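## Task

Take the box labelled DR out and set it on the grey mat so its big DR label points upward, while all remaining boxes stay upright in the bin; at the end neither arm may be in contact with anything except the robot itself.

## Robot and tools

Robot: two arms, left_arm and right_arm. Each carries a four-digit hand (index, middle, ring, thumb) with 16 motors. The right arm has a right hand; the left arm has its mirror-image left hand. A camera stand sits behind the arms. Loose objects can occasionally get a brief push from outside.

Frames. Scene frame: origin at table-top height, halfway between the nominal arm bases. +z is up, +x points out over the table, and the left arm is on the +y side. Image left and right do not follow these names. Actual bases: left_arm at (+0.009, +0.349, +0.011) m with quat_wxyz (+1.000, 0, 0, -0.020); right_arm at (-0.032, -0.368, +0.027) m with quat_wxyz (+1.000, 0, 0, -0.015). Hand positions, velocities, targets and wrist-camera poses are all reported in each arm's own base frame. The fixed camera and the table use the scene frame.

Hand point axes (right hand): +z runs along straight fingers toward the tips. +x runs across the palm, away from the thumb. +y points out of the palm face. On the left hand, +x points toward the thumb. A rigid mast near the wrist on the palm side can collide with things.

execute_actions(actions, cameras). actions is a list of actions. Each action is a list of 1 to 15 rows, and each row is one 1/30 s control step. If an action has fewer than 15 rows, its last row repeats until the 15 steps are used, so one action lasts 0.5 s.

Every row is a single list of 48 numbers, each in [-1, 1], covering both arms even when only one moves. The order is:
- left dx, dy, dz, rx, ry, rz
- left hand's 16 motor goals
- left current_limit, speed
- right dx, dy, dz, rx, ry, rz
- right hand's 16 motor goals
- right current_limit, speed

Arm numbers are offsets, not poses. They are measured from that arm's Hand target as it stood when the action began, along the arm's own base axes, with rotation about the target's position. Every row in an action refers back to that same starting target, not to the previous row. Sending the same offset again in a new action moves the arm further. Scale: 1.0 equals 0.6 m, or 180 degrees for rx, ry, rz, which together form one rotation vector. A translation longer than 1.0 is shortened along its direction. Each step, the commanded orientation is clipped to within 40 degrees of the measured one.

The hand point often stops short of the target. Waiting does not close that gap. The next action, even an all-zero one, asks for the target again. If the hand still rests short, send the remaining distance as a new offset. The elbow sags under load, so you may need to command higher than you want the hand to end up.

Hand numbers are absolute goals, not offsets. Each one maps linearly between that hinge's two stops. They are also the only sixteen numbers to use for the hand, and zero is itself a goal. Motor order, per hand: index_mcp, index_abd, index_pip, index_dip, thumb_cmc, thumb_axl, thumb_mcp, thumb_ipl, middle_mcp, middle_abd, middle_pip, middle_dip, ring_mcp, ring_abd, ring_pip, ring_dip.

Value at which each hinge is straight, with its angles at +1 and -1:
- _mcp: -0.75 (+128, -18 degrees); +1 curls toward the palm.
- _abd: 0.00 (±60 degrees); +1 swings away from the thumb.
- _pip: -0.58 (+108, -29 degrees).
- _dip: -0.70 (+117, -21 degrees).
- thumb_cmc: -0.71 (+120, -20 degrees); +1 brings the thumb in front of the palm.
- thumb_axl: -0.68 (+140, -27 degrees); rolls the thumb about its own line.
- thumb_mcp: -0.23 (+109, -69 degrees); bends the thumb.
- thumb_ipl: -0.17 (+108, -77 degrees); bends the thumb.

current_limit maps -1..+1 onto 0..550 mA, with a floor of 11 mA. speed sets the goal rate to (speed+1)/2 of 8.5 rad/s. At the start these are +0.4 and -0.6. To leave a hand unchanged, send back its hand_goal, hand_current_limit and hand_speed.

Fingers grip only when their goal lies past the object's surface. The further past, the harder they press, up to the current cap.

cameras: a list of names (cam_high, cam_left_wrist, cam_right_wrist), or ["all"] or []. If left out, an empty actions list returns every image and any other call returns none. An unknown camera name makes the whole call fail.

Result fields:
- Hand target: the last commanded pose after the clip; it is the base for the next offsets.
- end_effector_position (m) and end_effector_quat_wxyz: in the arm's base frame. These may be off by a few centimetres, and a few centimetres of rest error is normal even without contact.
- Joint velocities: may read "within noise".
- Joint torques: include gravity and noise.
- Per-motor lists in the order above: hand_goal, hand_measured, hand_current_ma (positive pushes toward -1), and hand_state (moving, goal, blocked or overload).
- Step readings: give positions from part of the action.
- MOTOR HOT and OVER-TEMPERATURE FAULT lines warn about heat.

zoom_image(camera, region=[x0,y0,x1,y1]): enlarges part of a camera's most recent image. Pixels count from the top-left corner, the region can be at most 504x504, and all three images are 896x504.

finished_scene(scene): ends the scene with that number (1 or 2) and cannot be undone. The goal must still hold once the robot lets go.

read_manual: returns only licence text.

Avoid:
- Dropping, throwing or slamming a box, or letting it fall far.
- Anything leaving the table.
- Hard hits on fixed or heavy things.
- Contact or squeezing between the two hands or arms.
- Holding a motor at 495 mA or more for 5 s, which shuts it down for 10 s.
- Keeping an arm stretched out, loaded, or pushing toward an unreachable pose, which heats it; at 100 °C the arm goes limp and falls.

To end a push against something, command the target back past the hand point. Keep motion smooth and time short, because thinking time also passes in the scene.

Each tool is called after ">>>" as name(argument=value, ...) on one line, values as JSON.

## Session

>>> execute_actions(actions=[])

Scene clock: 0.00 s.
left_arm: end_effector_position=(+0.1555, +0.2188, +0.1562) hand_goal=(-0.754, +0.000, -0.576, -0.696, -0.714, -0.678, -0.226, -0.168, -0.754, +0.000, -0.576, -0.696, -0.754, +0.000, -0.576, -0.696) hand_measured=(-0.754, +0.000, -0.576, -0.696, -0.714, -0.678, -0.226, -0.168, -0.754, +0.000, -0.576, -0.696, -0.754, +0.000, -0.576, -0.696) hand_current_ma=(+0, +0, +0, +0, +0, +0, +0, +0, +0, +0, +0, +0, +0, +0, +0, +0) hand_state=(goal, goal, goal, goal, goal, goal, goal, goal, goal, goal, goal, goal, goal, goal, goal, goal) hand_current_limit=0.40 hand_speed=-0.60 end_effector_quat_wxyz=(-0.144, +0.800, +0.573, +0.104) | right_arm: end_effector_position=(+0.4947, +0.1894, +0.2213) hand_goal=(-0.754, +0.000, -0.576, -0.696, -0.714, -0.678, -0.226, -0.168, -0.754, +0.000, -0.576, -0.696, -0.754, +0.000, -0.576, -0.696) hand_measured=(-0.754, +0.000, -0.576, -0.696, -0.714, -0.678, -0.226, -0.168, -0.754, +0.000, -0.576, -0.696, -0.754, +0.000, -0.576, -0.696) hand_current_ma=(+0, +0, +0, +0, +0, +0, +0, +0, +0, +0, +0, +0, +0, +0, +0, +0) hand_state=(goal, goal, goal, goal, goal, goal, goal, goal, goal, goal, goal, goal, goal, goal, goal, goal) hand_current_limit=0.40 hand_speed=-0.60 end_effector_quat_wxyz=(+0.078, +0.690, +0.713, -0.099)
Joint positions: left_arm=[1.183 0.688 0.603 -1.153 -0.131 1.532] | right_arm=[0.548 1.642 1.527 -1.612 0.2 0.53]
Joint velocities: within noise
Joint torques (N m): no reading
Heat: left arm: hottest elbow 21 °C; right arm: hottest wrist yaw 21 °C.
Hand target: left_arm +0.1584, +0.2259, +0.1696; -0.151, +0.797, +0.573, +0.116 | right_arm +0.5004, +0.1928, +0.2370; +0.082, +0.692, +0.713, -0.082

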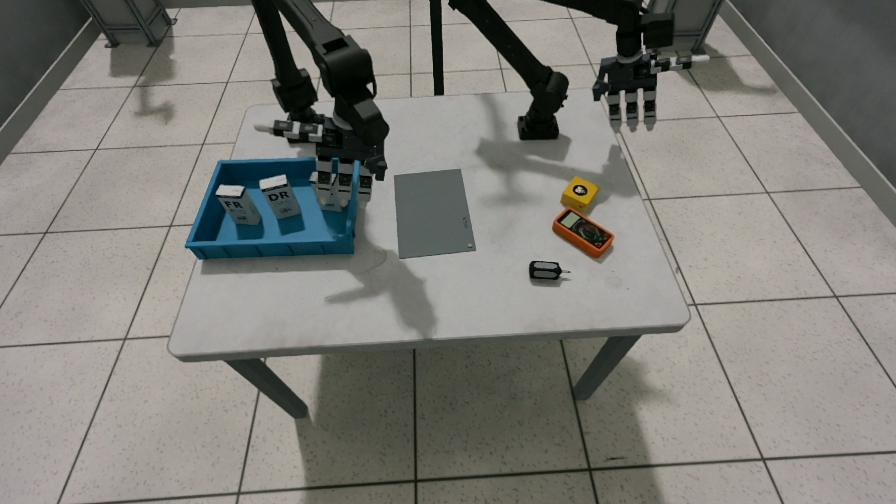

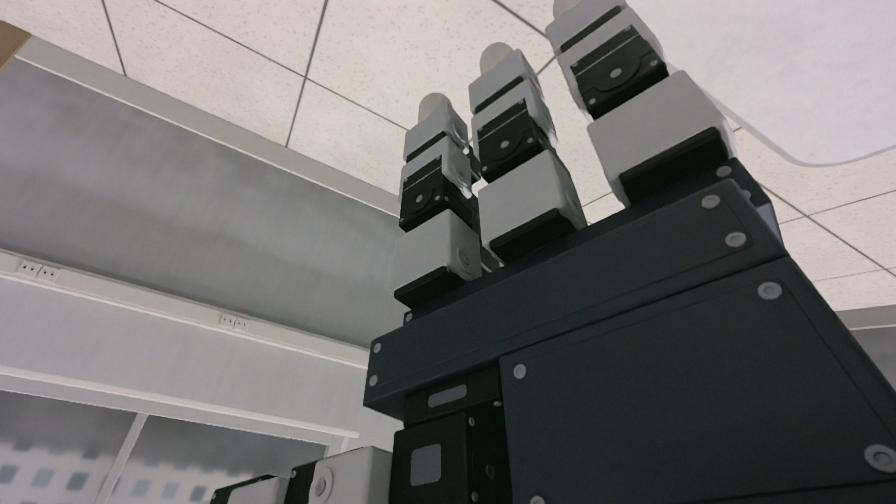

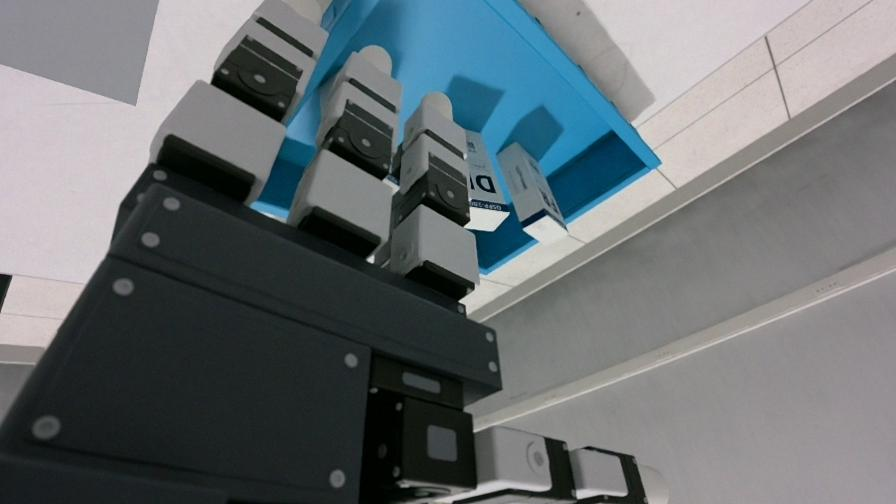

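>>> zoom_image(camera="cam_high", region=[170, 100, 400, 280])

>>> zoom_image(camera="cam_right_wrist", region=[240, 0, 700, 300])

>>> zoom_image(camera="cam_high", region=[380, 150, 640, 300])

Scaled by 2.191.

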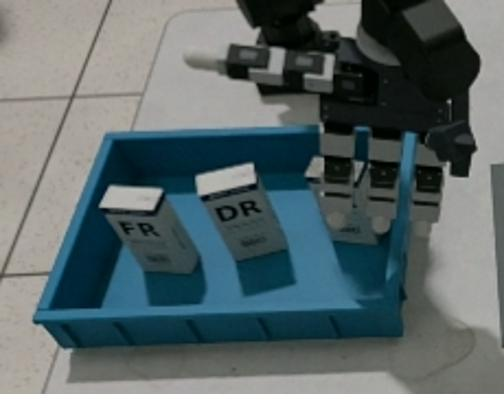

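Scaled by 1.096.

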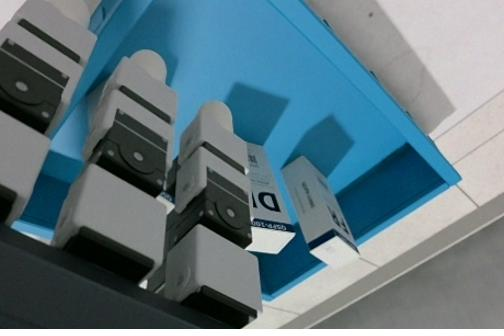

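Scaled by 1.938.

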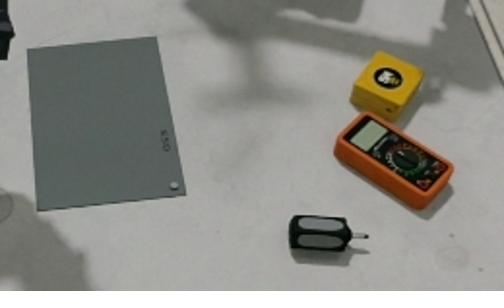

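>>> execute_actions(actions=[[[0,0,0,0,0,0,-0.754,0,-0.576,-0.696,-0.714,-0.678,-0.226,-0.168,-0.754,0,-0.576,-0.696,-0.754,0,-0.576,-0.696,0.4,-0.6,0,0,0.17,0,0,0,-0.754,0,-0.576,-0.696,-0.714,-0.678,-0.226,-0.168,-0.754,0,-0.576,-0.696,-0.754,0,-0.576,-0.696,0.4,-0.7]],[[0,0,0,0,0,0,-0.754,0,-0.576,-0.696,-0.714,-0.678,-0.226,-0.168,-0.754,0,-0.576,-0.696,-0.754,0,-0.576,-0.696,0.4,-0.6,-0.05,-0.05,0.06,0.0425,0.0357,-0.0808,-0.754,0,-0.2,-0.3,-0.2,-0.678,-0.226,-0.168,-0.754,0,-0.2,-0.3,-0.5,0,-0.1,-0.4,0.4,-0.7]],[[0,0,0,0,0,0,-0.754,0,-0.576,-0.696,-0.714,-0.678,-0.226,-0.168,-0.754,0,-0.576,-0.696,-0.754,0,-0.576,-0.696,0.4,-0.6,-0.08,-0.08,0,0.0425,0.0357,-0.0808,-0.9,0,0.2,-0.1,0.2,-0.678,-0.1,-0.168,-0.9,0,0.2,-0.1,-0.2,0,0.3,-0.2,0.4,-0.7]],[[0,0,0,0,0,0,-0.754,0,-0.576,-0.696,-0.714,-0.678,-0.226,-0.168,-0.754,0,-0.576,-0.696,-0.754,0,-0.576,-0.696,0.4,-0.6,-0.08,-0.08,0,0.0425,0.0357,-0.0808,-0.959,0,0.372,0.029,0.614,-0.678,0.09,-0.168,-0.959,-0.333,0.372,0.029,0.068,0,0.591,-0.116,0.4,-0.7]],[[0,0,0,0,0,0,-0.754,0,-0.576,-0.696,-0.714,-0.678,-0.226,-0.168,-0.754,0,-0.576,-0.696,-0.754,0,-0.576,-0.696,0.4,-0.6,-0.08,-0.07,0,0.0425,0.0357,-0.0808,-0.959,0,0.372,0.029,0.614,-0.678,0.09,-0.168,-0.959,-0.333,0.372,0.029,0.068,0,0.591,-0.116,0.4,-0.7]],[[0,0,0,0,0,0,-0.754,0,-0.576,-0.696,-0.714,-0.678,-0.226,-0.168,-0.754,0,-0.576,-0.696,-0.754,0,-0.576,-0.696,0.4,-0.6,-0.067,-0.046,0,0.0425,0.0357,-0.0808,-0.959,0,0.372,0.029,0.614,-0.678,0.09,-0.168,-0.959,-0.333,0.372,0.029,0.068,0,0.591,-0.116,0.4,-0.7]]], cameras=["all"])

Scene clock: 405.60 s.
left_arm: end_effector_position=(+0.1555, +0.2188, +0.1562) hand_goal=(-0.754, +0.000, -0.576, -0.696, -0.714, -0.678, -0.226, -0.168, -0.754, +0.000, -0.576, -0.696, -0.754, +0.000, -0.576, -0.696) hand_measured=(-0.754, +0.000, -0.576, -0.696, -0.714, -0.678, -0.224, -0.168, -0.754, +0.000, -0.576, -0.696, -0.754, +0.000, -0.576, -0.696) hand_current_ma=(+2, +0, -2, +0, -1, +2, +7, +1, +2, +0, -2, +0, +2, +0, -2, +0) hand_state=(goal, goal, goal, goal, goal, goal, goal, goal, goal, goal, goal, goal, goal, goal, goal, goal) hand_current_limit=0.40 hand_speed=-0.60 end_effector_quat_wxyz=(-0.144, +0.800, +0.573, +0.104) | right_arm: end_effector_position=(+0.2903, -0.0002, +0.3739) hand_goal=(-0.960, +0.000, +0.372, +0.028, +0.614, -0.678, +0.090, -0.168, -0.960, -0.334, +0.372, +0.028, +0.068, +0.000, +0.590, -0.116) hand_measured=(-0.956, +0.000, +0.368, +0.024, +0.610, -0.678, +0.092, -0.168, -0.956, -0.332, +0.368, +0.024, +0.058, +0.000, +0.584, -0.120) hand_current_ma=(+14, +0, -13, -14, -15, +3, +9, +1, +14, +9, -18, -11, -46, +0, -23, -11) hand_state=(goal, goal, goal, goal, goal, goal, goal, goal, goal, goal, goal, goal, goal, goal, goal, goal) hand_current_limit=0.40 hand_speed=-0.70 end_effector_quat_wxyz=(-0.268, +0.945, +0.089, +0.165)
Joint positions: left_arm=[1.183 0.688 0.603 -1.153 -0.131 1.532] | right_arm=[-0.08 0.995 1.393 -1.699 -0.589 1.384]
Joint torques (N m): left_arm=[1.14 -1.79 9.31 1.2 -0.04 0] | right_arm=[-0.38 -3.84 8.03 0.32 -0.56 0.15]
Heat: left arm: hottest elbow 30 °C; right arm: hottest elbow 30 °C.
Hand target: left_arm +0.1584, +0.2259, +0.1696; -0.151, +0.797, +0.573, +0.116 | right_arm +0.2863, -0.0028, +0.3751; -0.377, +0.910, +0.160, -0.066
Off the commanded pose: left_arm 0.015 m, 2 deg | right_arm 0.005 m, 31 deg.
joint sent to its limit (right arm) — joint 4 (wrist pitch), lower limit. The joint targets are off in orientation, not in position.
Step readings (end_effector_position of left_arm | right_arm):
0: (+0.1555, +0.2188, +0.1562) | (+0.4947, +0.1894, +0.2213)
1: (+0.1555, +0.2188, +0.1562) | (+0.4946, +0.1894, +0.2213)
2: (+0.1555, +0.2188, +0.1562) | (+0.4941, +0.1889, +0.2230)
4: (+0.1555, +0.2188, +0.1562) | (+0.4917, +0.1865, +0.2307)
8: (+0.1555, +0.2188, +0.1562) | (+0.4912, +0.1851, +0.2684)
15: (+0.1555, +0.2188, +0.1562) | (+0.4917, +0.1851, +0.3256)
16: (+0.1555, +0.2188, +0.1562) | (+0.4919, +0.1858, +0.3264)
17: (+0.1555, +0.2188, +0.1562) | (+0.4900, +0.1878, +0.3250)
19: (+0.1555, +0.2188, +0.1562) | (+0.4847, +0.1904, +0.3212)
23: (+0.1555, +0.2188, +0.1562) | (+0.4773, +0.1823, +0.3316)
30: (+0.1555, +0.2188, +0.1562) | (+0.4677, +0.1653, +0.3561)
31: (+0.1555, +0.2188, +0.1562) | (+0.4666, +0.1657, +0.3561)
32: (+0.1555, +0.2188, +0.1562) | (+0.4645, +0.1659, +0.3556)
34: (+0.1555, +0.2188, +0.1562) | (+0.4561, +0.1648, +0.3511)
38: (+0.1555, +0.2188, +0.1562) | (+0.4404, +0.1415, +0.3550)
45: (+0.1555, +0.2188, +0.1562) | (+0.4272, +0.1193, +0.3761)
46: (+0.1555, +0.2188, +0.1562) | (+0.4260, +0.1196, +0.3759)
47: (+0.1555, +0.2188, +0.1562) | (+0.4228, +0.1201, +0.3735)
49: (+0.1555, +0.2188, +0.1562) | (+0.4112, +0.1175, +0.3643)
53: (+0.1555, +0.2188, +0.1562) | (+0.3943, +0.0905, +0.3598)
60: (+0.1555, +0.2188, +0.1562) | (+0.3801, +0.0711, +0.3752)
61: (+0.1555, +0.2188, +0.1562) | (+0.3789, +0.0715, +0.3753)
62: (+0.1555, +0.2188, +0.1562) | (+0.3759, +0.0727, +0.3736)
64: (+0.1555, +0.2188, +0.1562) | (+0.3653, +0.0697, +0.3669)
68: (+0.1555, +0.2188, +0.1562) | (+0.3474, +0.0421, +0.3642)
75: (+0.1555, +0.2188, +0.1562) | (+0.3321, +0.0287, +0.3760)
76: (+0.1555, +0.2188, +0.1562) | (+0.3312, +0.0292, +0.3761)
77: (+0.1555, +0.2188, +0.1562) | (+0.3290, +0.0310, +0.3748)
79: (+0.1555, +0.2188, +0.1562) | (+0.3213, +0.0289, +0.3702)
83: (+0.1555, +0.2188, +0.1562) | (+0.3057, +0.0074, +0.3677)
90: (+0.1555, +0.2188, +0.1562) | (+0.2925, +0.0001, +0.3749)
camera_calibration:
cam_right_wrist: T_world_to_cam=[[-0.556484, -0.620694, -0.552327, 0.394734], [-0.705328, 0.00156486, 0.708879, -0.115554], [-0.439132, 0.784052, -0.438663, 0.413175], [0, 0, 0, 1]] pos_world=[0.319598, -0.0787612, 0.481181]

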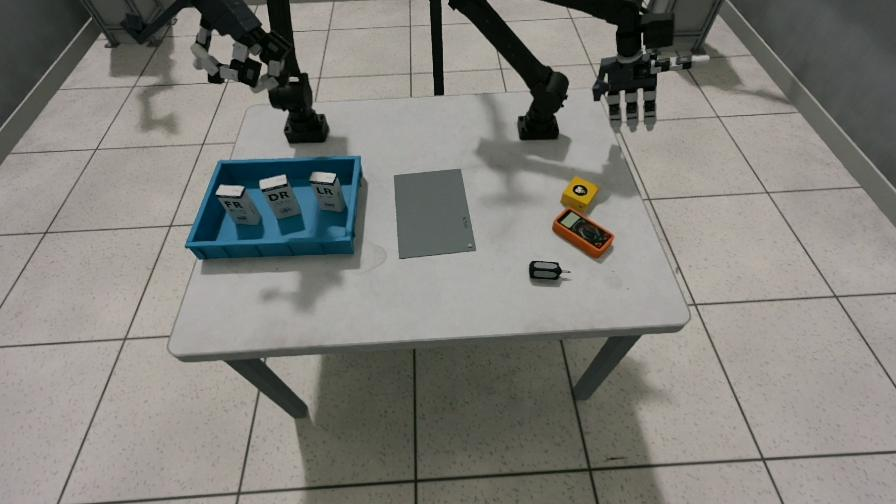

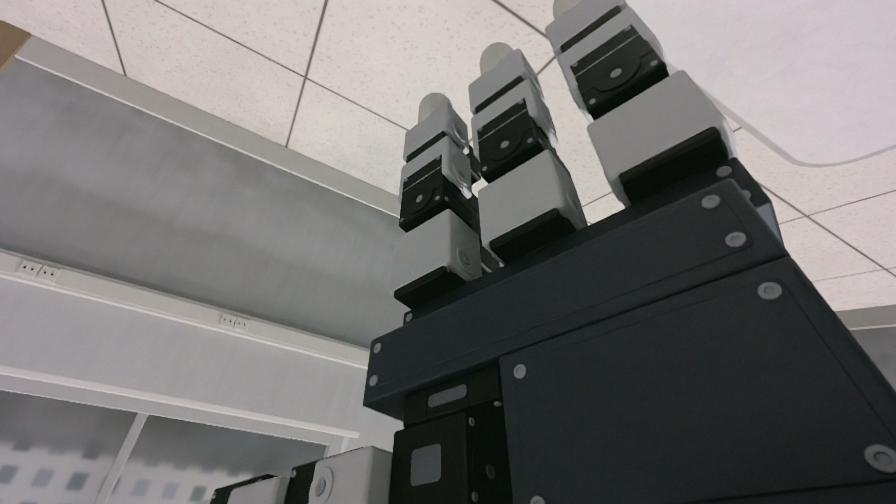

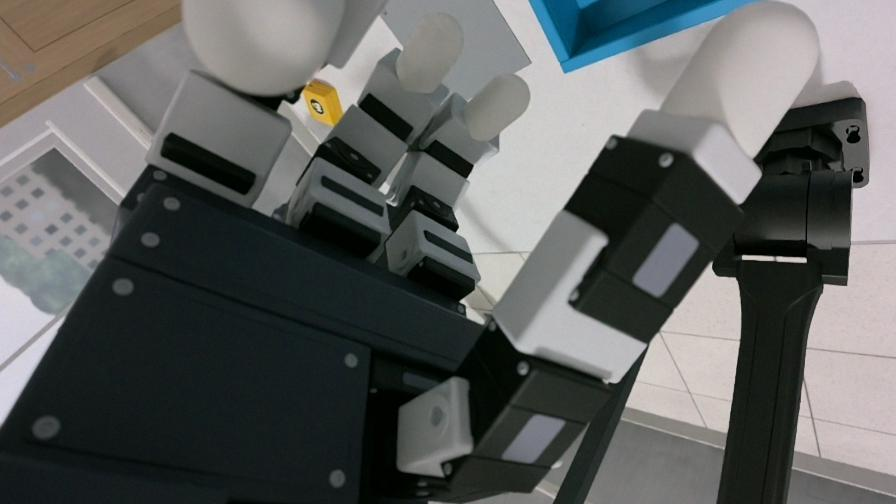

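>>> zoom_image(camera="cam_high", region=[180, 145, 370, 265])

Scaled by 2.653.

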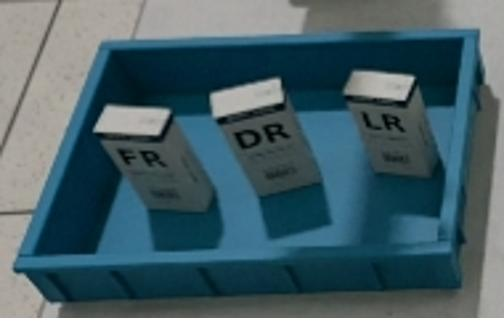

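>>> zoom_image(camera="cam_high", region=[205, 160, 285, 240])

>>> zoom_image(camera="cam_high", region=[270, 160, 360, 250])

Scaled by 6.300.

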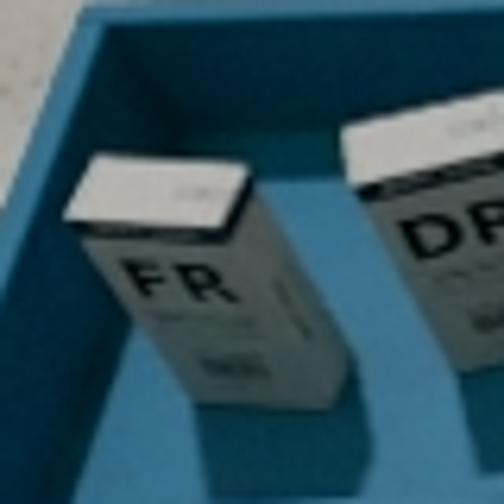

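Scaled by 5.600.

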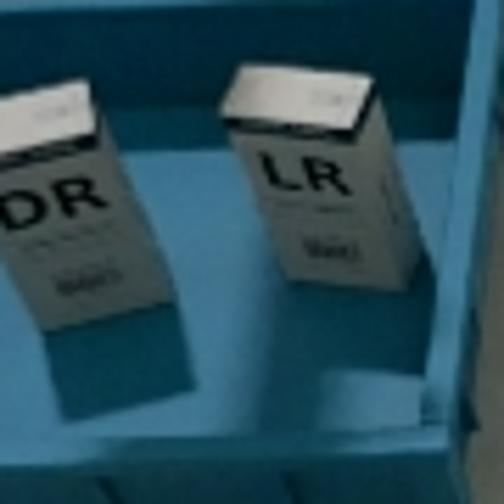

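>>> execute_actions(actions=[[[0,0,0,0,0,0,-0.754,0,-0.576,-0.696,-0.714,-0.678,-0.226,-0.168,-0.754,0,-0.576,-0.696,-0.754,0,-0.576,-0.696,0.4,-0.6,0.002,0,-0.1233,0.0177,0.0056,-0.01,-0.644,0.05,0.1825,-0.333,0.614,-0.678,0.1124,-0.168,-0.644,-0.333,0.1825,-0.333,0.068,0,0.591,-0.116,0.4,-0.7]],[[0,0,0,0,0,0,-0.754,0,-0.576,-0.696,-0.714,-0.678,-0.226,-0.168,-0.754,0,-0.576,-0.696,-0.754,0,-0.576,-0.696,0.4,-0.6,0.002,-0.001,-0.1233,0.0177,0.0056,-0.01,-0.644,0.05,0.1825,-0.333,0.614,-0.678,0.1124,-0.168,-0.644,-0.333,0.1825,-0.333,0.068,0,0.591,-0.116,0.4,-0.7]],[[0,0,0,0,0,0,-0.754,0,-0.576,-0.696,-0.714,-0.678,-0.226,-0.168,-0.754,0,-0.576,-0.696,-0.754,0,-0.576,-0.696,0.4,-0.6,0.001,-0.001,-0.1233,0.0177,0.0056,-0.01,-0.644,0.05,0.1825,-0.333,0.614,-0.678,0.1124,-0.168,-0.644,-0.333,0.1825,-0.333,0.068,0,0.591,-0.116,0.4,-0.7]]], cameras=["all"])

Scene clock: 452.27 s.
left_arm: end_effector_position=(+0.1555, +0.2188, +0.1562) hand_goal=(-0.754, +0.000, -0.576, -0.696, -0.714, -0.678, -0.226, -0.168, -0.754, +0.000, -0.576, -0.696, -0.754, +0.000, -0.576, -0.696) hand_measured=(-0.754, +0.000, -0.576, -0.696, -0.714, -0.678, -0.224, -0.168, -0.754, +0.000, -0.576, -0.696, -0.754, +0.000, -0.576, -0.696) hand_current_ma=(+2, +0, -2, +0, -1, +2, +7, +1, +2, +0, -2, +0, +2, +0, -2, +0) hand_state=(goal, goal, goal, goal, goal, goal, goal, goal, goal, goal, goal, goal, goal, goal, goal, goal) hand_current_limit=0.40 hand_speed=-0.60 end_effector_quat_wxyz=(-0.144, +0.800, +0.573, +0.104) | right_arm: end_effector_position=(+0.2850, -0.0018, +0.1470) hand_goal=(-0.644, +0.050, +0.182, -0.334, +0.614, -0.678, +0.112, -0.168, -0.644, -0.334, +0.182, -0.334, +0.068, +0.000, +0.590, -0.116) hand_measured=(-0.656, +0.020, +0.188, -0.326, +0.612, -0.678, +0.112, -0.168, -0.630, -0.284, +0.202, -0.326, +0.062, +0.000, +0.584, -0.120) hand_current_ma=(-54, -109, +23, +34, -7, +3, +0, +1, +64, +193, +86, +32, -27, +0, -21, -11) hand_state=(goal, blocked, goal, goal, goal, goal, goal, goal, goal, blocked, blocked, goal, goal, goal, goal, goal) hand_current_limit=0.40 hand_speed=-0.70 end_effector_quat_wxyz=(-0.428, +0.899, +0.087, -0.039)
Joint positions: left_arm=[1.183 0.688 0.603 -1.153 -0.131 1.532] | right_arm=[-0.234 1.346 1.009 -1.7 -0.787 0.946]
Joint torques (N m): left_arm=[1.2 -1.85 9.31 1.2 -0.04 0] | right_arm=[0.09 -7.36 7.99 -1.09 -0.61 -0.06]
Heat: left arm: hottest elbow 30 °C; right arm: hottest elbow 28 °C.
Hand target: left_arm +0.1584, +0.2259, +0.1696; -0.151, +0.797, +0.573, +0.116 | right_arm +0.2893, -0.0041, +0.1531; -0.459, +0.880, +0.112, -0.059
Off the commanded pose: left_arm 0.015 m, 2 deg | right_arm 0.008 m, 6 deg.
joint sent to its limit (right arm) — joint 4 (wrist pitch), lower limit. The joint targets are off in orientation, not in position.
Step readings (end_effector_position of left_arm | right_arm):
0: (+0.1555, +0.2188, +0.1562) | (+0.2903, -0.0002, +0.3739)
1: (+0.1555, +0.2188, +0.1562) | (+0.2901, +0.0003, +0.3730)
2: (+0.1555, +0.2188, +0.1562) | (+0.2893, +0.0028, +0.3695)
4: (+0.1555, +0.2188, +0.1562) | (+0.2852, +0.0057, +0.3541)
8: (+0.1555, +0.2188, +0.1562) | (+0.2800, +0.0010, +0.3140)
15: (+0.1555, +0.2188, +0.1562) | (+0.2868, -0.0010, +0.2956)
16: (+0.1555, +0.2188, +0.1562) | (+0.2870, -0.0008, +0.2954)
17: (+0.1555, +0.2188, +0.1562) | (+0.2871, +0.0012, +0.2935)
19: (+0.1555, +0.2188, +0.1562) | (+0.2841, +0.0049, +0.2812)
23: (+0.1555, +0.2188, +0.1562) | (+0.2788, +0.0011, +0.2435)
30: (+0.1555, +0.2188, +0.1562) | (+0.2852, -0.0014, +0.2210)
31: (+0.1555, +0.2188, +0.1562) | (+0.2858, -0.0011, +0.2210)
32: (+0.1555, +0.2188, +0.1562) | (+0.2864, +0.0004, +0.2196)
34: (+0.1555, +0.2188, +0.1562) | (+0.2860, +0.0036, +0.2097)
38: (+0.1555, +0.2188, +0.1562) | (+0.2795, +0.0001, +0.1718)
45: (+0.1555, +0.2188, +0.1562) | (+0.2829, -0.0019, +0.1475)
camera_calibration:
cam_right_wrist: T_world_to_cam=[[-0.667453, -0.570761, -0.478266, 0.286266], [-0.347962, -0.328778, 0.877968, -0.0857561], [-0.658353, 0.752421, 0.0208406, 0.30748], [0, 0, 0, 1]] pos_world=[0.36366, -0.0961593, 0.205795]

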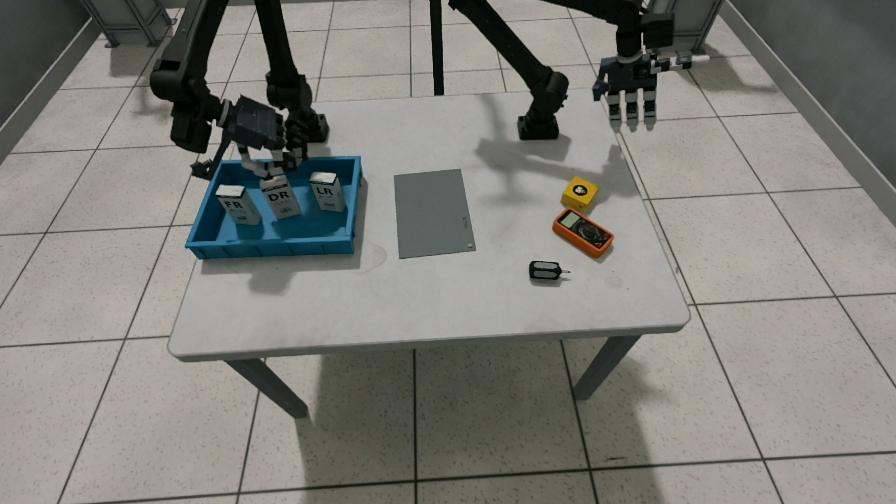

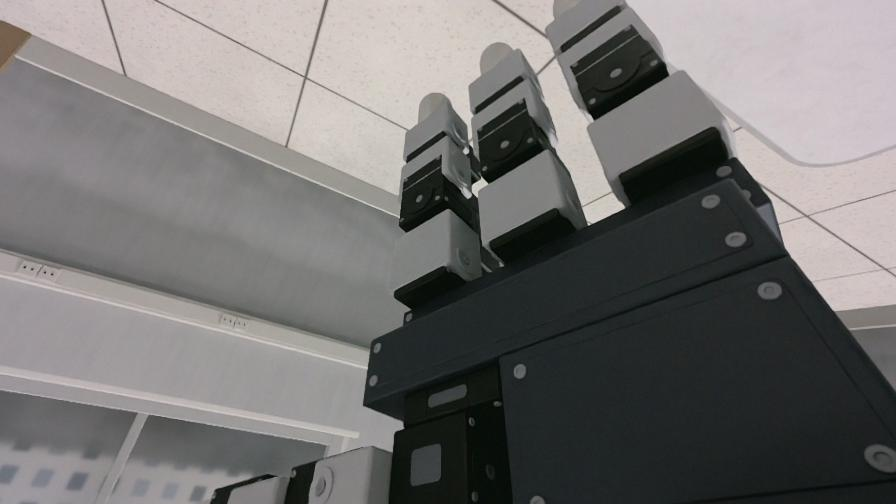

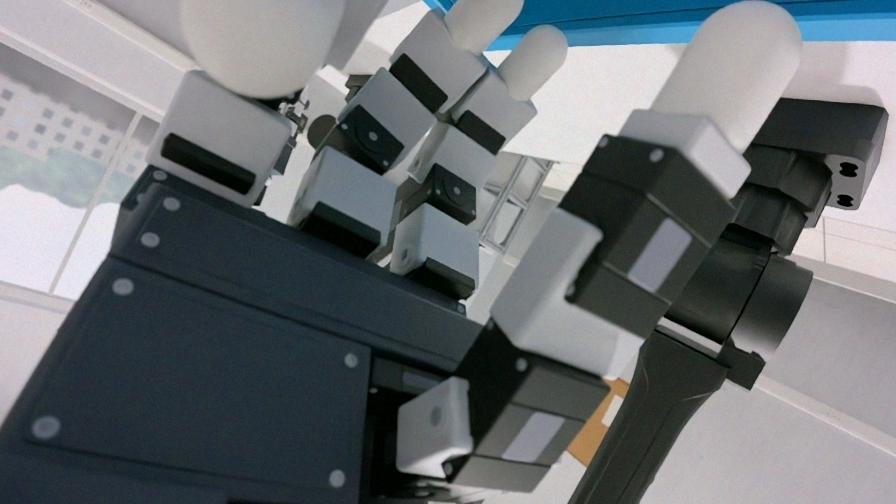

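>>> zoom_image(camera="cam_high", region=[180, 80, 370, 270])

Scaled by 2.653.

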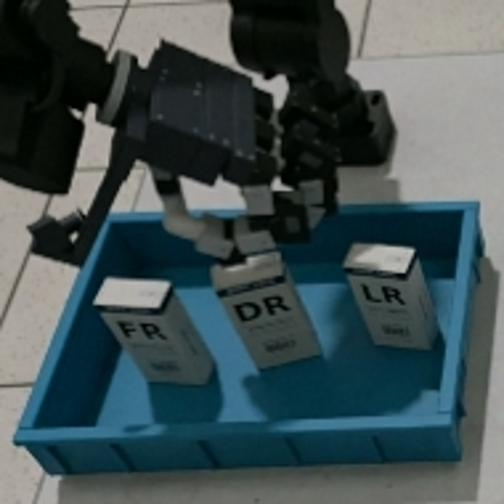

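>>> zoom_image(camera="cam_high", region=[220, 120, 310, 200])

Scaled by 5.600.

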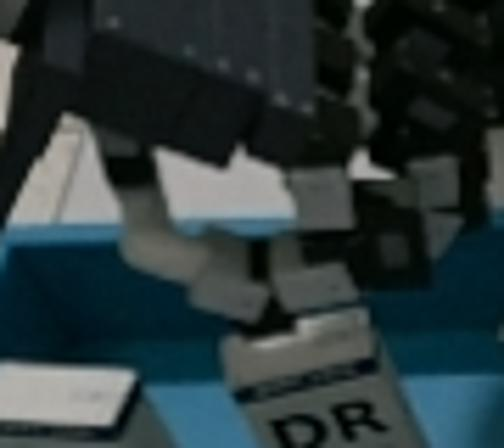

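>>> execute_actions(actions=[[[0,0,0,0,0,0,-0.754,0,-0.576,-0.696,-0.714,-0.678,-0.226,-0.168,-0.754,0,-0.576,-0.696,-0.754,0,-0.576,-0.696,0.4,-0.6,0,0,0,0,0,0,-0.644,-0.03,0.1825,-0.333,0.614,-0.678,0.1124,-0.168,-0.644,-0.2,0.1825,-0.333,-1,0,-0.576,-0.696,0.4,-0.5]],[[0,0,0,0,0,0,-0.754,0,-0.576,-0.696,-0.714,-0.678,-0.226,-0.168,-0.754,0,-0.576,-0.696,-0.754,0,-0.576,-0.696,0.4,-0.6,0,0,0,0,0,0,-0.644,-0.03,0.1825,-0.333,0.614,-0.678,0.1124,-0.168,-0.644,-0.2,0.1825,-0.333,-1,0,-0.576,-0.696,0.4,-0.5]]], cameras=["cam_high","cam_right_wrist"])

>>> zoom_image(camera="cam_high", region=[210, 110, 340, 210])

Scene clock: 484.87 s.
left_arm: end_effector_position=(+0.1555, +0.2188, +0.1562) hand_goal=(-0.754, +0.000, -0.576, -0.696, -0.714, -0.678, -0.226, -0.168, -0.754, +0.000, -0.576, -0.696, -0.754, +0.000, -0.576, -0.696) hand_measured=(-0.754, +0.000, -0.576, -0.696, -0.714, -0.678, -0.224, -0.168, -0.754, +0.000, -0.576, -0.696, -0.754, +0.000, -0.576, -0.696) hand_current_ma=(+2, +0, -2, +0, -1, +2, +7, +1, +2, +0, -2, +0, +2, +0, -2, +0) hand_state=(goal, goal, goal, goal, goal, goal, goal, goal, goal, goal, goal, goal, goal, goal, goal, goal) hand_current_limit=0.40 hand_speed=-0.60 end_effector_quat_wxyz=(-0.144, +0.800, +0.573, +0.104) | right_arm: end_effector_position=(+0.2852, -0.0018, +0.1470) hand_goal=(-0.644, -0.030, +0.182, -0.334, +0.614, -0.678, +0.112, -0.168, -0.644, -0.200, +0.182, -0.334, -1.000, +0.000, -0.576, -0.696) hand_measured=(-0.642, -0.028, +0.184, -0.332, +0.612, -0.678, +0.112, -0.168, -0.632, -0.202, +0.184, -0.332, -0.980, +0.000, -0.568, -0.692) hand_current_ma=(+11, +5, +8, +10, -7, +3, +0, +1, +55, -6, +10, +8, +89, +0, +30, +11) hand_state=(goal, goal, goal, goal, goal, goal, goal, goal, goal, goal, goal, goal, blocked, goal, goal, goal) hand_current_limit=0.40 hand_speed=-0.50 end_effector_quat_wxyz=(-0.428, +0.899, +0.088, -0.038)
Joint positions: left_arm=[1.183 0.688 0.603 -1.153 -0.131 1.532] | right_arm=[-0.234 1.346 1.009 -1.7 -0.787 0.944]
Joint torques (N m): left_arm=[1.14 -1.85 9.31 1.2 -0.04 0] | right_arm=[0.09 -7.36 7.94 -1.13 -0.68 -0.03]
Heat: left arm: hottest elbow 30 °C; right arm: hottest elbow 27 °C.
Hand target: left_arm +0.1584, +0.2259, +0.1696; -0.151, +0.797, +0.573, +0.116 | right_arm +0.2892, -0.0041, +0.1531; -0.459, +0.880, +0.112, -0.059
Off the commanded pose: left_arm 0.015 m, 2 deg | right_arm 0.008 m, 5 deg.
joint sent to its limit (right arm) — joint 4 (wrist pitch), lower limit. The joint targets are off in orientation, not in position.
Step readings (end_effector_position of left_arm | right_arm):
0: (+0.1555, +0.2188, +0.1562) | (+0.2850, -0.0018, +0.1470)
1: (+0.1555, +0.2188, +0.1562) | (+0.2850, -0.0018, +0.1470)
2: (+0.1555, +0.2188, +0.1562) | (+0.2850, -0.0018, +0.1470)
4: (+0.1555, +0.2188, +0.1562) | (+0.2850, -0.0018, +0.1470)
8: (+0.1555, +0.2188, +0.1562) | (+0.2851, -0.0018, +0.1470)
15: (+0.1555, +0.2188, +0.1562) | (+0.2851, -0.0018, +0.1470)
16: (+0.1555, +0.2188, +0.1562) | (+0.2851, -0.0018, +0.1470)
17: (+0.1555, +0.2188, +0.1562) | (+0.2851, -0.0018, +0.1470)
19: (+0.1555, +0.2188, +0.1562) | (+0.2852, -0.0018, +0.1470)
23: (+0.1555, +0.2188, +0.1562) | (+0.2852, -0.0018, +0.1470)
30: (+0.1555, +0.2188, +0.1562) | (+0.2852, -0.0018, +0.1470)
camera_calibration:
cam_right_wrist: T_world_to_cam=[[-0.665802, -0.571582, -0.479585, 0.286039], [-0.348993, -0.329551, 0.877269, -0.0852094], [-0.659478, 0.751459, 0.0199376, 0.308038], [0, 0, 0, 1]] pos_world=[0.363853, -0.0960642, 0.20579]
Images, in order (width x height): cam_high 896x504, cam_right_wrist 896x504.

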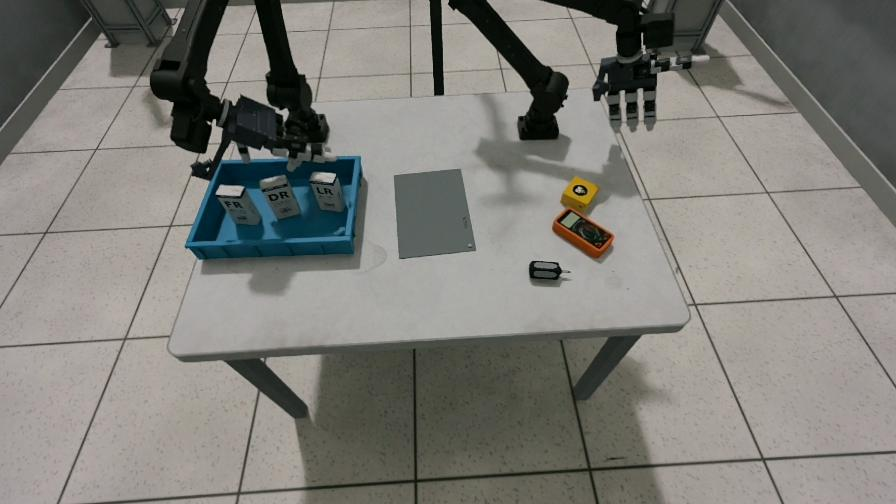

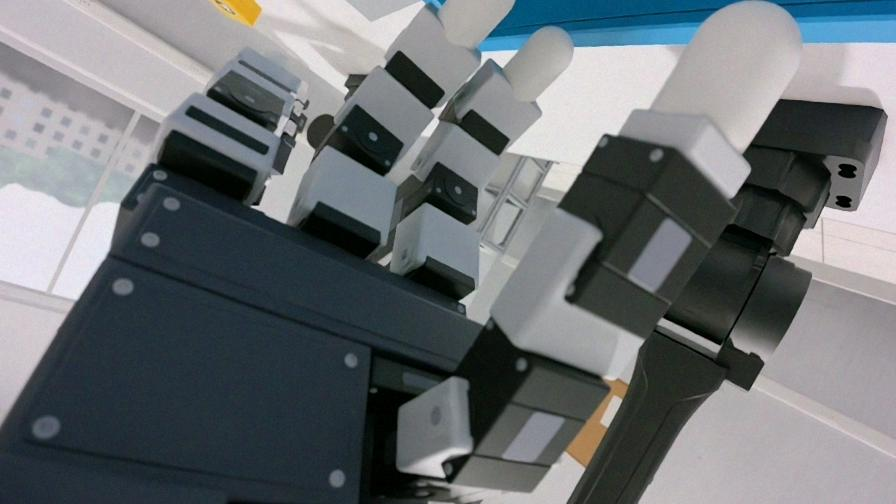

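Scaled by 3.877.

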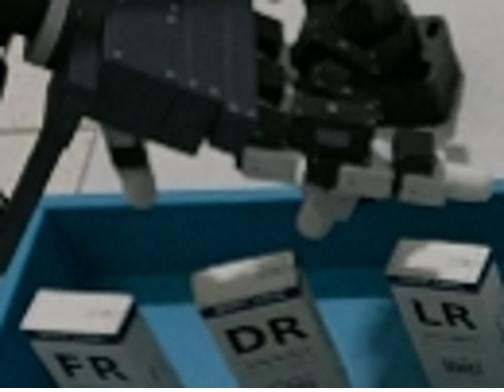

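>>> zoom_image(camera="cam_high", region=[230, 140, 390, 300])

Scaled by 3.150.

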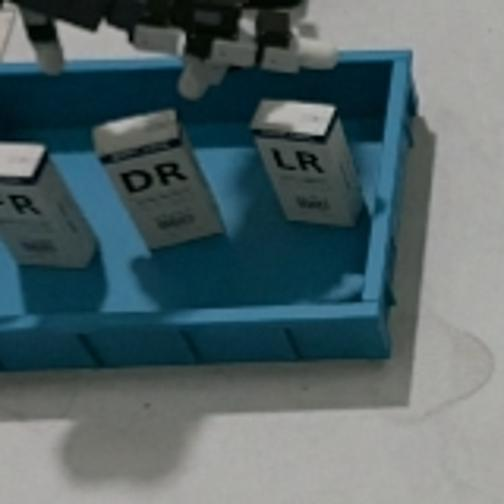

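>>> execute_actions(actions=[[[0,0,0,0,0,0,-0.754,0,-0.576,-0.696,-0.714,-0.678,-0.226,-0.168,-0.754,0,-0.576,-0.696,-0.754,0,-0.576,-0.696,0.4,-0.6,0.0713,0.011,0.01,0,0,0,-0.644,-0.03,0.1825,-0.333,0.614,-0.678,0.1124,-0.168,-0.644,-0.2,0.1825,-0.333,-0.96,0,-0.576,-0.696,0.4,-0.5]],[[0,0,0,0,0,0,-0.754,0,-0.576,-0.696,-0.714,-0.678,-0.226,-0.168,-0.754,0,-0.576,-0.696,-0.754,0,-0.576,-0.696,0.4,-0.6,0,0,0,0,0,0,-0.644,-0.03,0.1825,-0.333,0.614,-0.678,0.1124,-0.168,-0.644,-0.2,0.1825,-0.333,-0.96,0,-0.576,-0.696,0.4,-0.5]]], cameras=["cam_high"])

>>> zoom_image(camera="cam_high", region=[210, 120, 340, 250])

Scene clock: 575.33 s.
left_arm: end_effector_position=(+0.1555, +0.2188, +0.1562) hand_goal=(-0.754, +0.000, -0.576, -0.696, -0.714, -0.678, -0.226, -0.168, -0.754, +0.000, -0.576, -0.696, -0.754, +0.000, -0.576, -0.696) hand_measured=(-0.754, +0.000, -0.576, -0.696, -0.714, -0.678, -0.224, -0.168, -0.754, +0.000, -0.576, -0.696, -0.754, +0.000, -0.576, -0.696) hand_current_ma=(+2, +0, -2, +0, -1, +2, +7, +1, +2, +0, -2, +0, +2, +0, -2, +0) hand_state=(goal, goal, goal, goal, goal, goal, goal, goal, goal, goal, goal, goal, goal, goal, goal, goal) hand_current_limit=0.40 hand_speed=-0.60 end_effector_quat_wxyz=(-0.144, +0.800, +0.573, +0.104) | right_arm: end_effector_position=(+0.3159, +0.0032, +0.1448) hand_goal=(-0.644, -0.030, +0.182, -0.334, +0.614, -0.678, +0.112, -0.168, -0.644, -0.200, +0.182, -0.334, -0.960, +0.000, -0.576, -0.696) hand_measured=(-0.640, -0.028, +0.184, -0.332, +0.612, -0.678, +0.112, -0.168, -0.632, -0.202, +0.184, -0.332, -0.952, +0.000, -0.568, -0.692) hand_current_ma=(+12, +5, +7, +10, -6, +3, +0, +1, +54, -6, +9, +8, +31, +0, +28, +11) hand_state=(goal, goal, goal, goal, goal, goal, goal, goal, goal, goal, goal, goal, goal, goal, goal, goal) hand_current_limit=0.40 hand_speed=-0.50 end_effector_quat_wxyz=(-0.438, +0.893, +0.093, -0.045)
Joint positions: left_arm=[1.183 0.688 0.603 -1.153 -0.131 1.532] | right_arm=[-0.208 1.437 1.087 -1.7 -0.809 0.946]
Joint torques (N m): left_arm=[1.14 -1.85 9.31 1.2 -0.04 0] | right_arm=[1.03 -7.77 10.97 -1.14 -0.82 0.25]
Heat: left arm: hottest elbow 30 °C; right arm: hottest elbow 26 °C.
Hand target: left_arm +0.1584, +0.2259, +0.1696; -0.151, +0.797, +0.573, +0.116 | right_arm +0.3320, +0.0025, +0.1592; -0.459, +0.880, +0.112, -0.059
Off the commanded pose: left_arm 0.015 m, 2 deg | right_arm 0.022 m, 4 deg.
joint sent to its limit (right arm) — joint 4 (wrist pitch), lower limit. The joint targets are off in orientation, not in position.
Step readings (end_effector_position of left_arm | right_arm):
0: (+0.1555, +0.2188, +0.1562) | (+0.2852, -0.0018, +0.1470)
1: (+0.1555, +0.2188, +0.1562) | (+0.2852, -0.0018, +0.1470)
2: (+0.1555, +0.2188, +0.1562) | (+0.2857, -0.0013, +0.1469)
4: (+0.1555, +0.2188, +0.1562) | (+0.2912, -0.0004, +0.1469)
8: (+0.1555, +0.2188, +0.1562) | (+0.3104, +0.0016, +0.1462)
15: (+0.1555, +0.2188, +0.1562) | (+0.3155, +0.0032, +0.1445)
16: (+0.1555, +0.2188, +0.1562) | (+0.3156, +0.0032, +0.1446)
17: (+0.1555, +0.2188, +0.1562) | (+0.3158, +0.0032, +0.1447)
19: (+0.1555, +0.2188, +0.1562) | (+0.3159, +0.0032, +0.1448)
23: (+0.1555, +0.2188, +0.1562) | (+0.3159, +0.0032, +0.1448)
30: (+0.1555, +0.2188, +0.1562) | (+0.3159, +0.0032, +0.1448)
Images, in order (width x height): cam_high 896x504.

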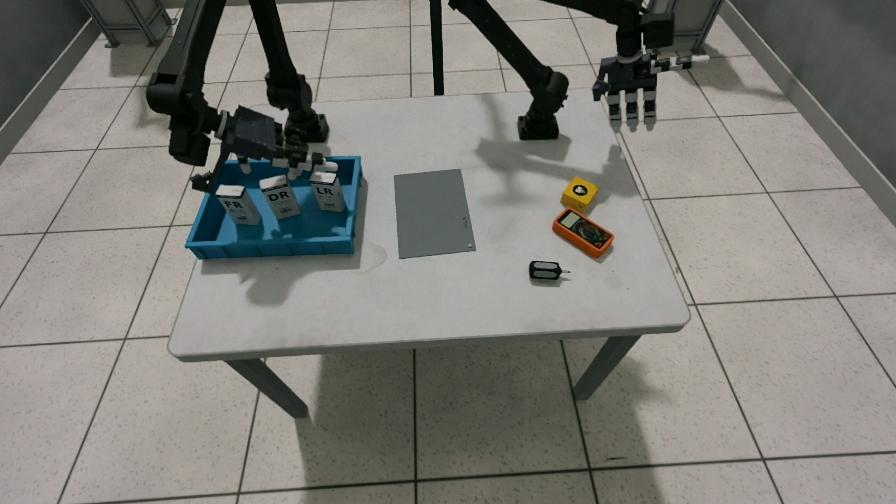

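Scaled by 3.877.

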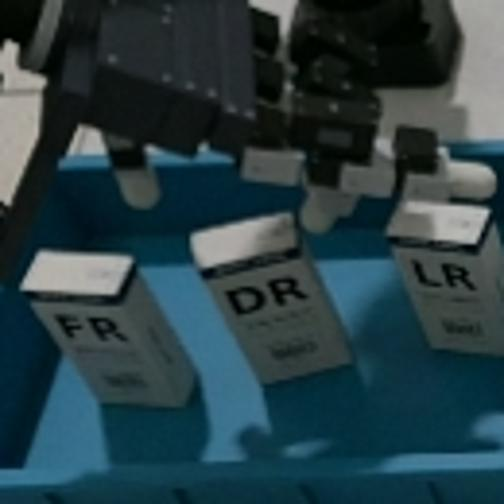

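>>> execute_actions(actions=[[[0,0,0,0,0,0,-0.754,0,-0.576,-0.696,-0.714,-0.678,-0.226,-0.168,-0.754,0,-0.576,-0.696,-0.754,0,-0.576,-0.696,0.4,-0.6,0.024,0.003,-0.012,0,0,0,-0.644,-0.03,0.1825,-0.333,0.614,-0.678,0.1124,-0.168,-0.644,-0.2,0.1825,-0.333,-0.96,0,-0.576,-0.696,0.4,-0.5]],[[0,0,0,0,0,0,-0.754,0,-0.576,-0.696,-0.714,-0.678,-0.226,-0.168,-0.754,0,-0.576,-0.696,-0.754,0,-0.576,-0.696,0.4,-0.6,0,0,-0.02,0,0,0,-0.644,-0.03,0.1825,-0.333,0.614,-0.678,0.1124,-0.168,-0.644,-0.2,0.1825,-0.333,-0.96,0,-0.576,-0.696,0.4,-0.5]]], cameras=["cam_high"])

>>> zoom_image(camera="cam_high", region=[230, 140, 330, 240])

Scene clock: 588.33 s.
left_arm: end_effector_position=(+0.1555, +0.2188, +0.1562) hand_goal=(-0.754, +0.000, -0.576, -0.696, -0.714, -0.678, -0.226, -0.168, -0.754, +0.000, -0.576, -0.696, -0.754, +0.000, -0.576, -0.696) hand_measured=(-0.754, +0.000, -0.576, -0.696, -0.714, -0.678, -0.224, -0.168, -0.754, +0.000, -0.576, -0.696, -0.754, +0.000, -0.576, -0.696) hand_current_ma=(+2, +0, -2, +0, -1, +2, +7, +1, +2, +0, -2, +0, +2, +0, -2, +0) hand_state=(goal, goal, goal, goal, goal, goal, goal, goal, goal, goal, goal, goal, goal, goal, goal, goal) hand_current_limit=0.40 hand_speed=-0.60 end_effector_quat_wxyz=(-0.144, +0.800, +0.573, +0.104) | right_arm: end_effector_position=(+0.3307, +0.0044, +0.1302) hand_goal=(-0.644, -0.030, +0.182, -0.334, +0.614, -0.678, +0.112, -0.168, -0.644, -0.200, +0.182, -0.334, -0.960, +0.000, -0.576, -0.696) hand_measured=(-0.640, -0.028, +0.184, -0.332, +0.612, -0.678, +0.112, -0.168, -0.632, -0.202, +0.184, -0.332, -0.952, +0.000, -0.568, -0.692) hand_current_ma=(+12, +5, +7, +10, -6, +3, +0, +1, +54, -6, +9, +8, +31, +0, +28, +11) hand_state=(goal, goal, goal, goal, goal, goal, goal, goal, goal, goal, goal, goal, goal, goal, goal, goal) hand_current_limit=0.40 hand_speed=-0.50 end_effector_quat_wxyz=(-0.449, +0.887, +0.091, -0.061)
Joint positions: left_arm=[1.183 0.688 0.603 -1.153 -0.131 1.532] | right_arm=[-0.202 1.518 1.121 -1.7 -0.82 0.932]
Joint torques (N m): left_arm=[1.14 -1.85 9.32 1.2 -0.04 0] | right_arm=[0.91 -8.53 10 -1.24 -0.81 -0.03]
Heat: left arm: hottest elbow 30 °C; right arm: hottest elbow 26 °C.
Hand target: left_arm +0.1584, +0.2259, +0.1696; -0.151, +0.797, +0.573, +0.116 | right_arm +0.3463, +0.0044, +0.1400; -0.459, +0.880, +0.112, -0.059
Off the commanded pose: left_arm 0.015 m, 2 deg | right_arm 0.018 m, 3 deg.
joint sent to its limit (right arm) — joint 4 (wrist pitch), lower limit. The joint targets still meet the commanded pose.
Step readings (end_effector_position of left_arm | right_arm):
0: (+0.1555, +0.2188, +0.1562) | (+0.3159, +0.0032, +0.1448)
1: (+0.1555, +0.2188, +0.1562) | (+0.3160, +0.0032, +0.1449)
2: (+0.1555, +0.2188, +0.1562) | (+0.3166, +0.0032, +0.1449)
4: (+0.1555, +0.2188, +0.1562) | (+0.3206, +0.0036, +0.1450)
8: (+0.1555, +0.2188, +0.1562) | (+0.3287, +0.0035, +0.1422)
15: (+0.1555, +0.2188, +0.1562) | (+0.3292, +0.0040, +0.1387)
16: (+0.1555, +0.2188, +0.1562) | (+0.3293, +0.0041, +0.1387)
17: (+0.1555, +0.2188, +0.1562) | (+0.3293, +0.0041, +0.1386)
19: (+0.1555, +0.2188, +0.1562) | (+0.3295, +0.0043, +0.1375)
23: (+0.1555, +0.2188, +0.1562) | (+0.3301, +0.0043, +0.1328)
30: (+0.1555, +0.2188, +0.1562) | (+0.3306, +0.0044, +0.1302)
Images, in order (width x height): cam_high 896x504.

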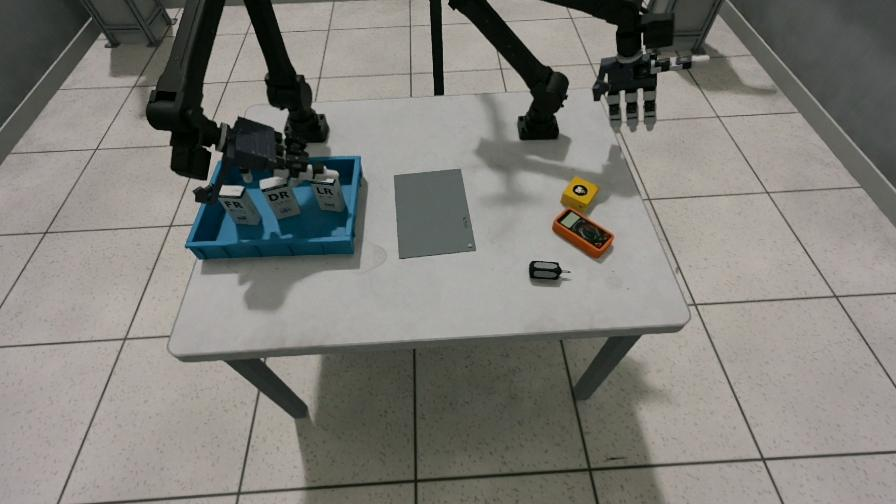

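Scaled by 5.040.

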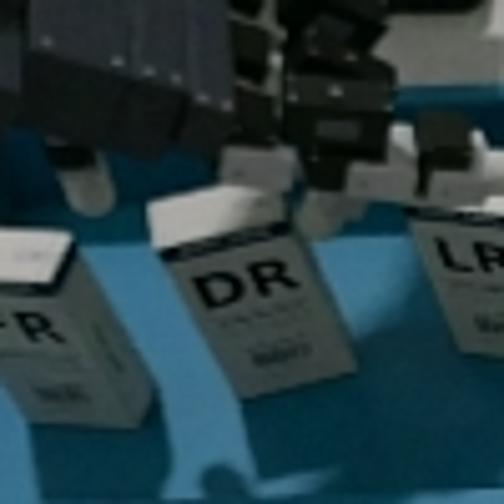

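>>> execute_actions(actions=[[[0,0,0,0,0,0,-0.754,0,-0.576,-0.696,-0.714,-0.678,-0.226,-0.168,-0.754,0,-0.576,-0.696,-0.754,0,-0.576,-0.696,0.4,-0.6,0.0077,0.003,0,0,0,0,-0.555,0.14,0.1533,-0.449,0.539,-0.678,0.1124,-0.168,-0.7,0.1,0.1825,-0.333,-0.96,0.1,-0.576,-0.696,0.4,-0.6]],[[0,0,0,0,0,0,-0.754,0,-0.576,-0.696,-0.714,-0.678,-0.226,-0.168,-0.754,0,-0.576,-0.696,-0.754,0,-0.576,-0.696,0.4,-0.6,0,0,-0.025,0,0,0,-0.555,0.14,0.1533,-0.449,0.539,-0.678,0.1124,-0.168,-0.7,0.1,0.1825,-0.333,-0.96,0.1,-0.576,-0.696,0.4,-0.6]]], cameras=["cam_high"])

>>> zoom_image(camera="cam_high", region=[230, 140, 330, 240])

Scene clock: 621.93 s.
left_arm: end_effector_position=(+0.1555, +0.2188, +0.1562) hand_goal=(-0.754, +0.000, -0.576, -0.696, -0.714, -0.678, -0.226, -0.168, -0.754, +0.000, -0.576, -0.696, -0.754, +0.000, -0.576, -0.696) hand_measured=(-0.754, +0.000, -0.576, -0.696, -0.714, -0.678, -0.224, -0.168, -0.754, +0.000, -0.576, -0.696, -0.754, +0.000, -0.576, -0.696) hand_current_ma=(+2, +0, -2, +0, -1, +2, +7, +1, +2, +0, -2, +0, +2, +0, -2, +0) hand_state=(goal, goal, goal, goal, goal, goal, goal, goal, goal, goal, goal, goal, goal, goal, goal, goal) hand_current_limit=0.40 hand_speed=-0.60 end_effector_quat_wxyz=(-0.144, +0.800, +0.573, +0.104) | right_arm: end_effector_position=(+0.3352, +0.0062, +0.1155) hand_goal=(-0.556, +0.140, +0.154, -0.450, +0.538, -0.678, +0.112, -0.168, -0.700, +0.100, +0.182, -0.334, -0.960, +0.100, -0.576, -0.696) hand_measured=(-0.554, +0.136, +0.156, -0.448, +0.542, -0.678, +0.112, -0.168, -0.686, +0.096, +0.184, -0.332, -0.952, +0.096, -0.568, -0.692) hand_current_ma=(+10, -10, +8, +10, +13, +3, +0, +1, +62, -12, +9, +8, +32, -12, +28, +11) hand_state=(goal, goal, goal, goal, goal, goal, goal, goal, goal, goal, goal, goal, goal, goal, goal, goal) hand_current_limit=0.40 hand_speed=-0.60 end_effector_quat_wxyz=(-0.458, +0.881, +0.096, -0.072)
Joint positions: left_arm=[1.183 0.688 0.603 -1.153 -0.131 1.532] | right_arm=[-0.199 1.569 1.125 -1.7 -0.826 0.898]
Joint torques (N m): left_arm=[1.14 -1.79 9.32 1.2 -0.04 0] | right_arm=[0.79 -9.17 9.7 -1.31 -0.79 -0.03]
Heat: left arm: hottest elbow 31 °C; right arm: hottest elbow 27 °C.
Hand target: left_arm +0.1584, +0.2259, +0.1696; -0.151, +0.797, +0.573, +0.116 | right_arm +0.3509, +0.0061, +0.1249; -0.459, +0.880, +0.112, -0.059
Off the commanded pose: left_arm 0.015 m, 2 deg | right_arm 0.018 m, 2 deg.
joint sent to its limit (right arm) — joint 4 (wrist pitch), lower limit. The joint targets still meet the commanded pose.
Step readings (end_effector_position of left_arm | right_arm):
0: (+0.1555, +0.2188, +0.1562) | (+0.3308, +0.0044, +0.1302)
1: (+0.1555, +0.2188, +0.1562) | (+0.3308, +0.0044, +0.1302)
2: (+0.1555, +0.2188, +0.1562) | (+0.3308, +0.0045, +0.1302)
4: (+0.1555, +0.2188, +0.1562) | (+0.3309, +0.0049, +0.1301)
8: (+0.1555, +0.2188, +0.1562) | (+0.3311, +0.0054, +0.1292)
15: (+0.1555, +0.2188, +0.1562) | (+0.3326, +0.0056, +0.1291)
16: (+0.1555, +0.2188, +0.1562) | (+0.3326, +0.0056, +0.1291)
17: (+0.1555, +0.2188, +0.1562) | (+0.3328, +0.0057, +0.1287)
19: (+0.1555, +0.2188, +0.1562) | (+0.3334, +0.0059, +0.1265)
23: (+0.1555, +0.2188, +0.1562) | (+0.3344, +0.0061, +0.1191)
30: (+0.1555, +0.2188, +0.1562) | (+0.3350, +0.0062, +0.1155)
Images, in order (width x height): cam_high 896x504.

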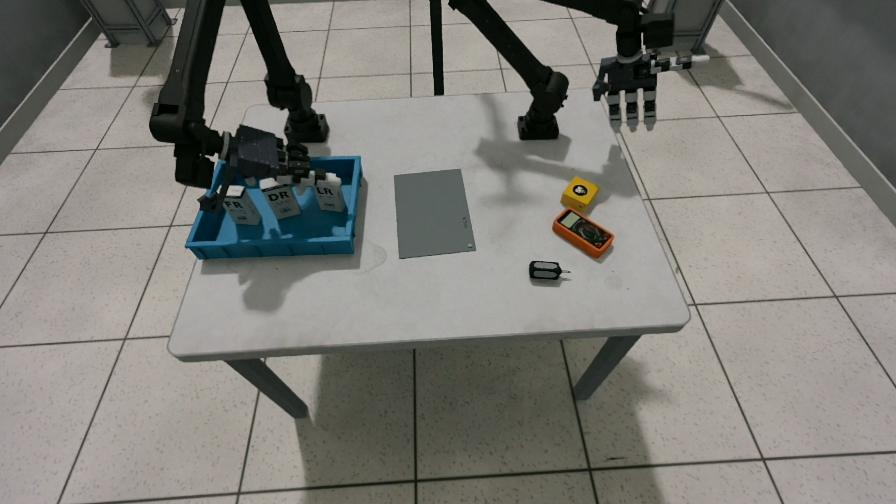

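Scaled by 5.040.

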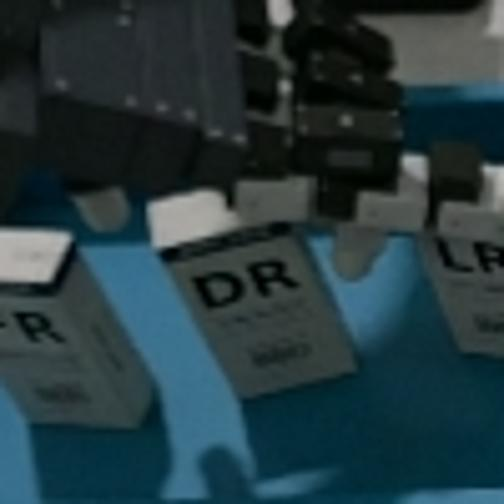

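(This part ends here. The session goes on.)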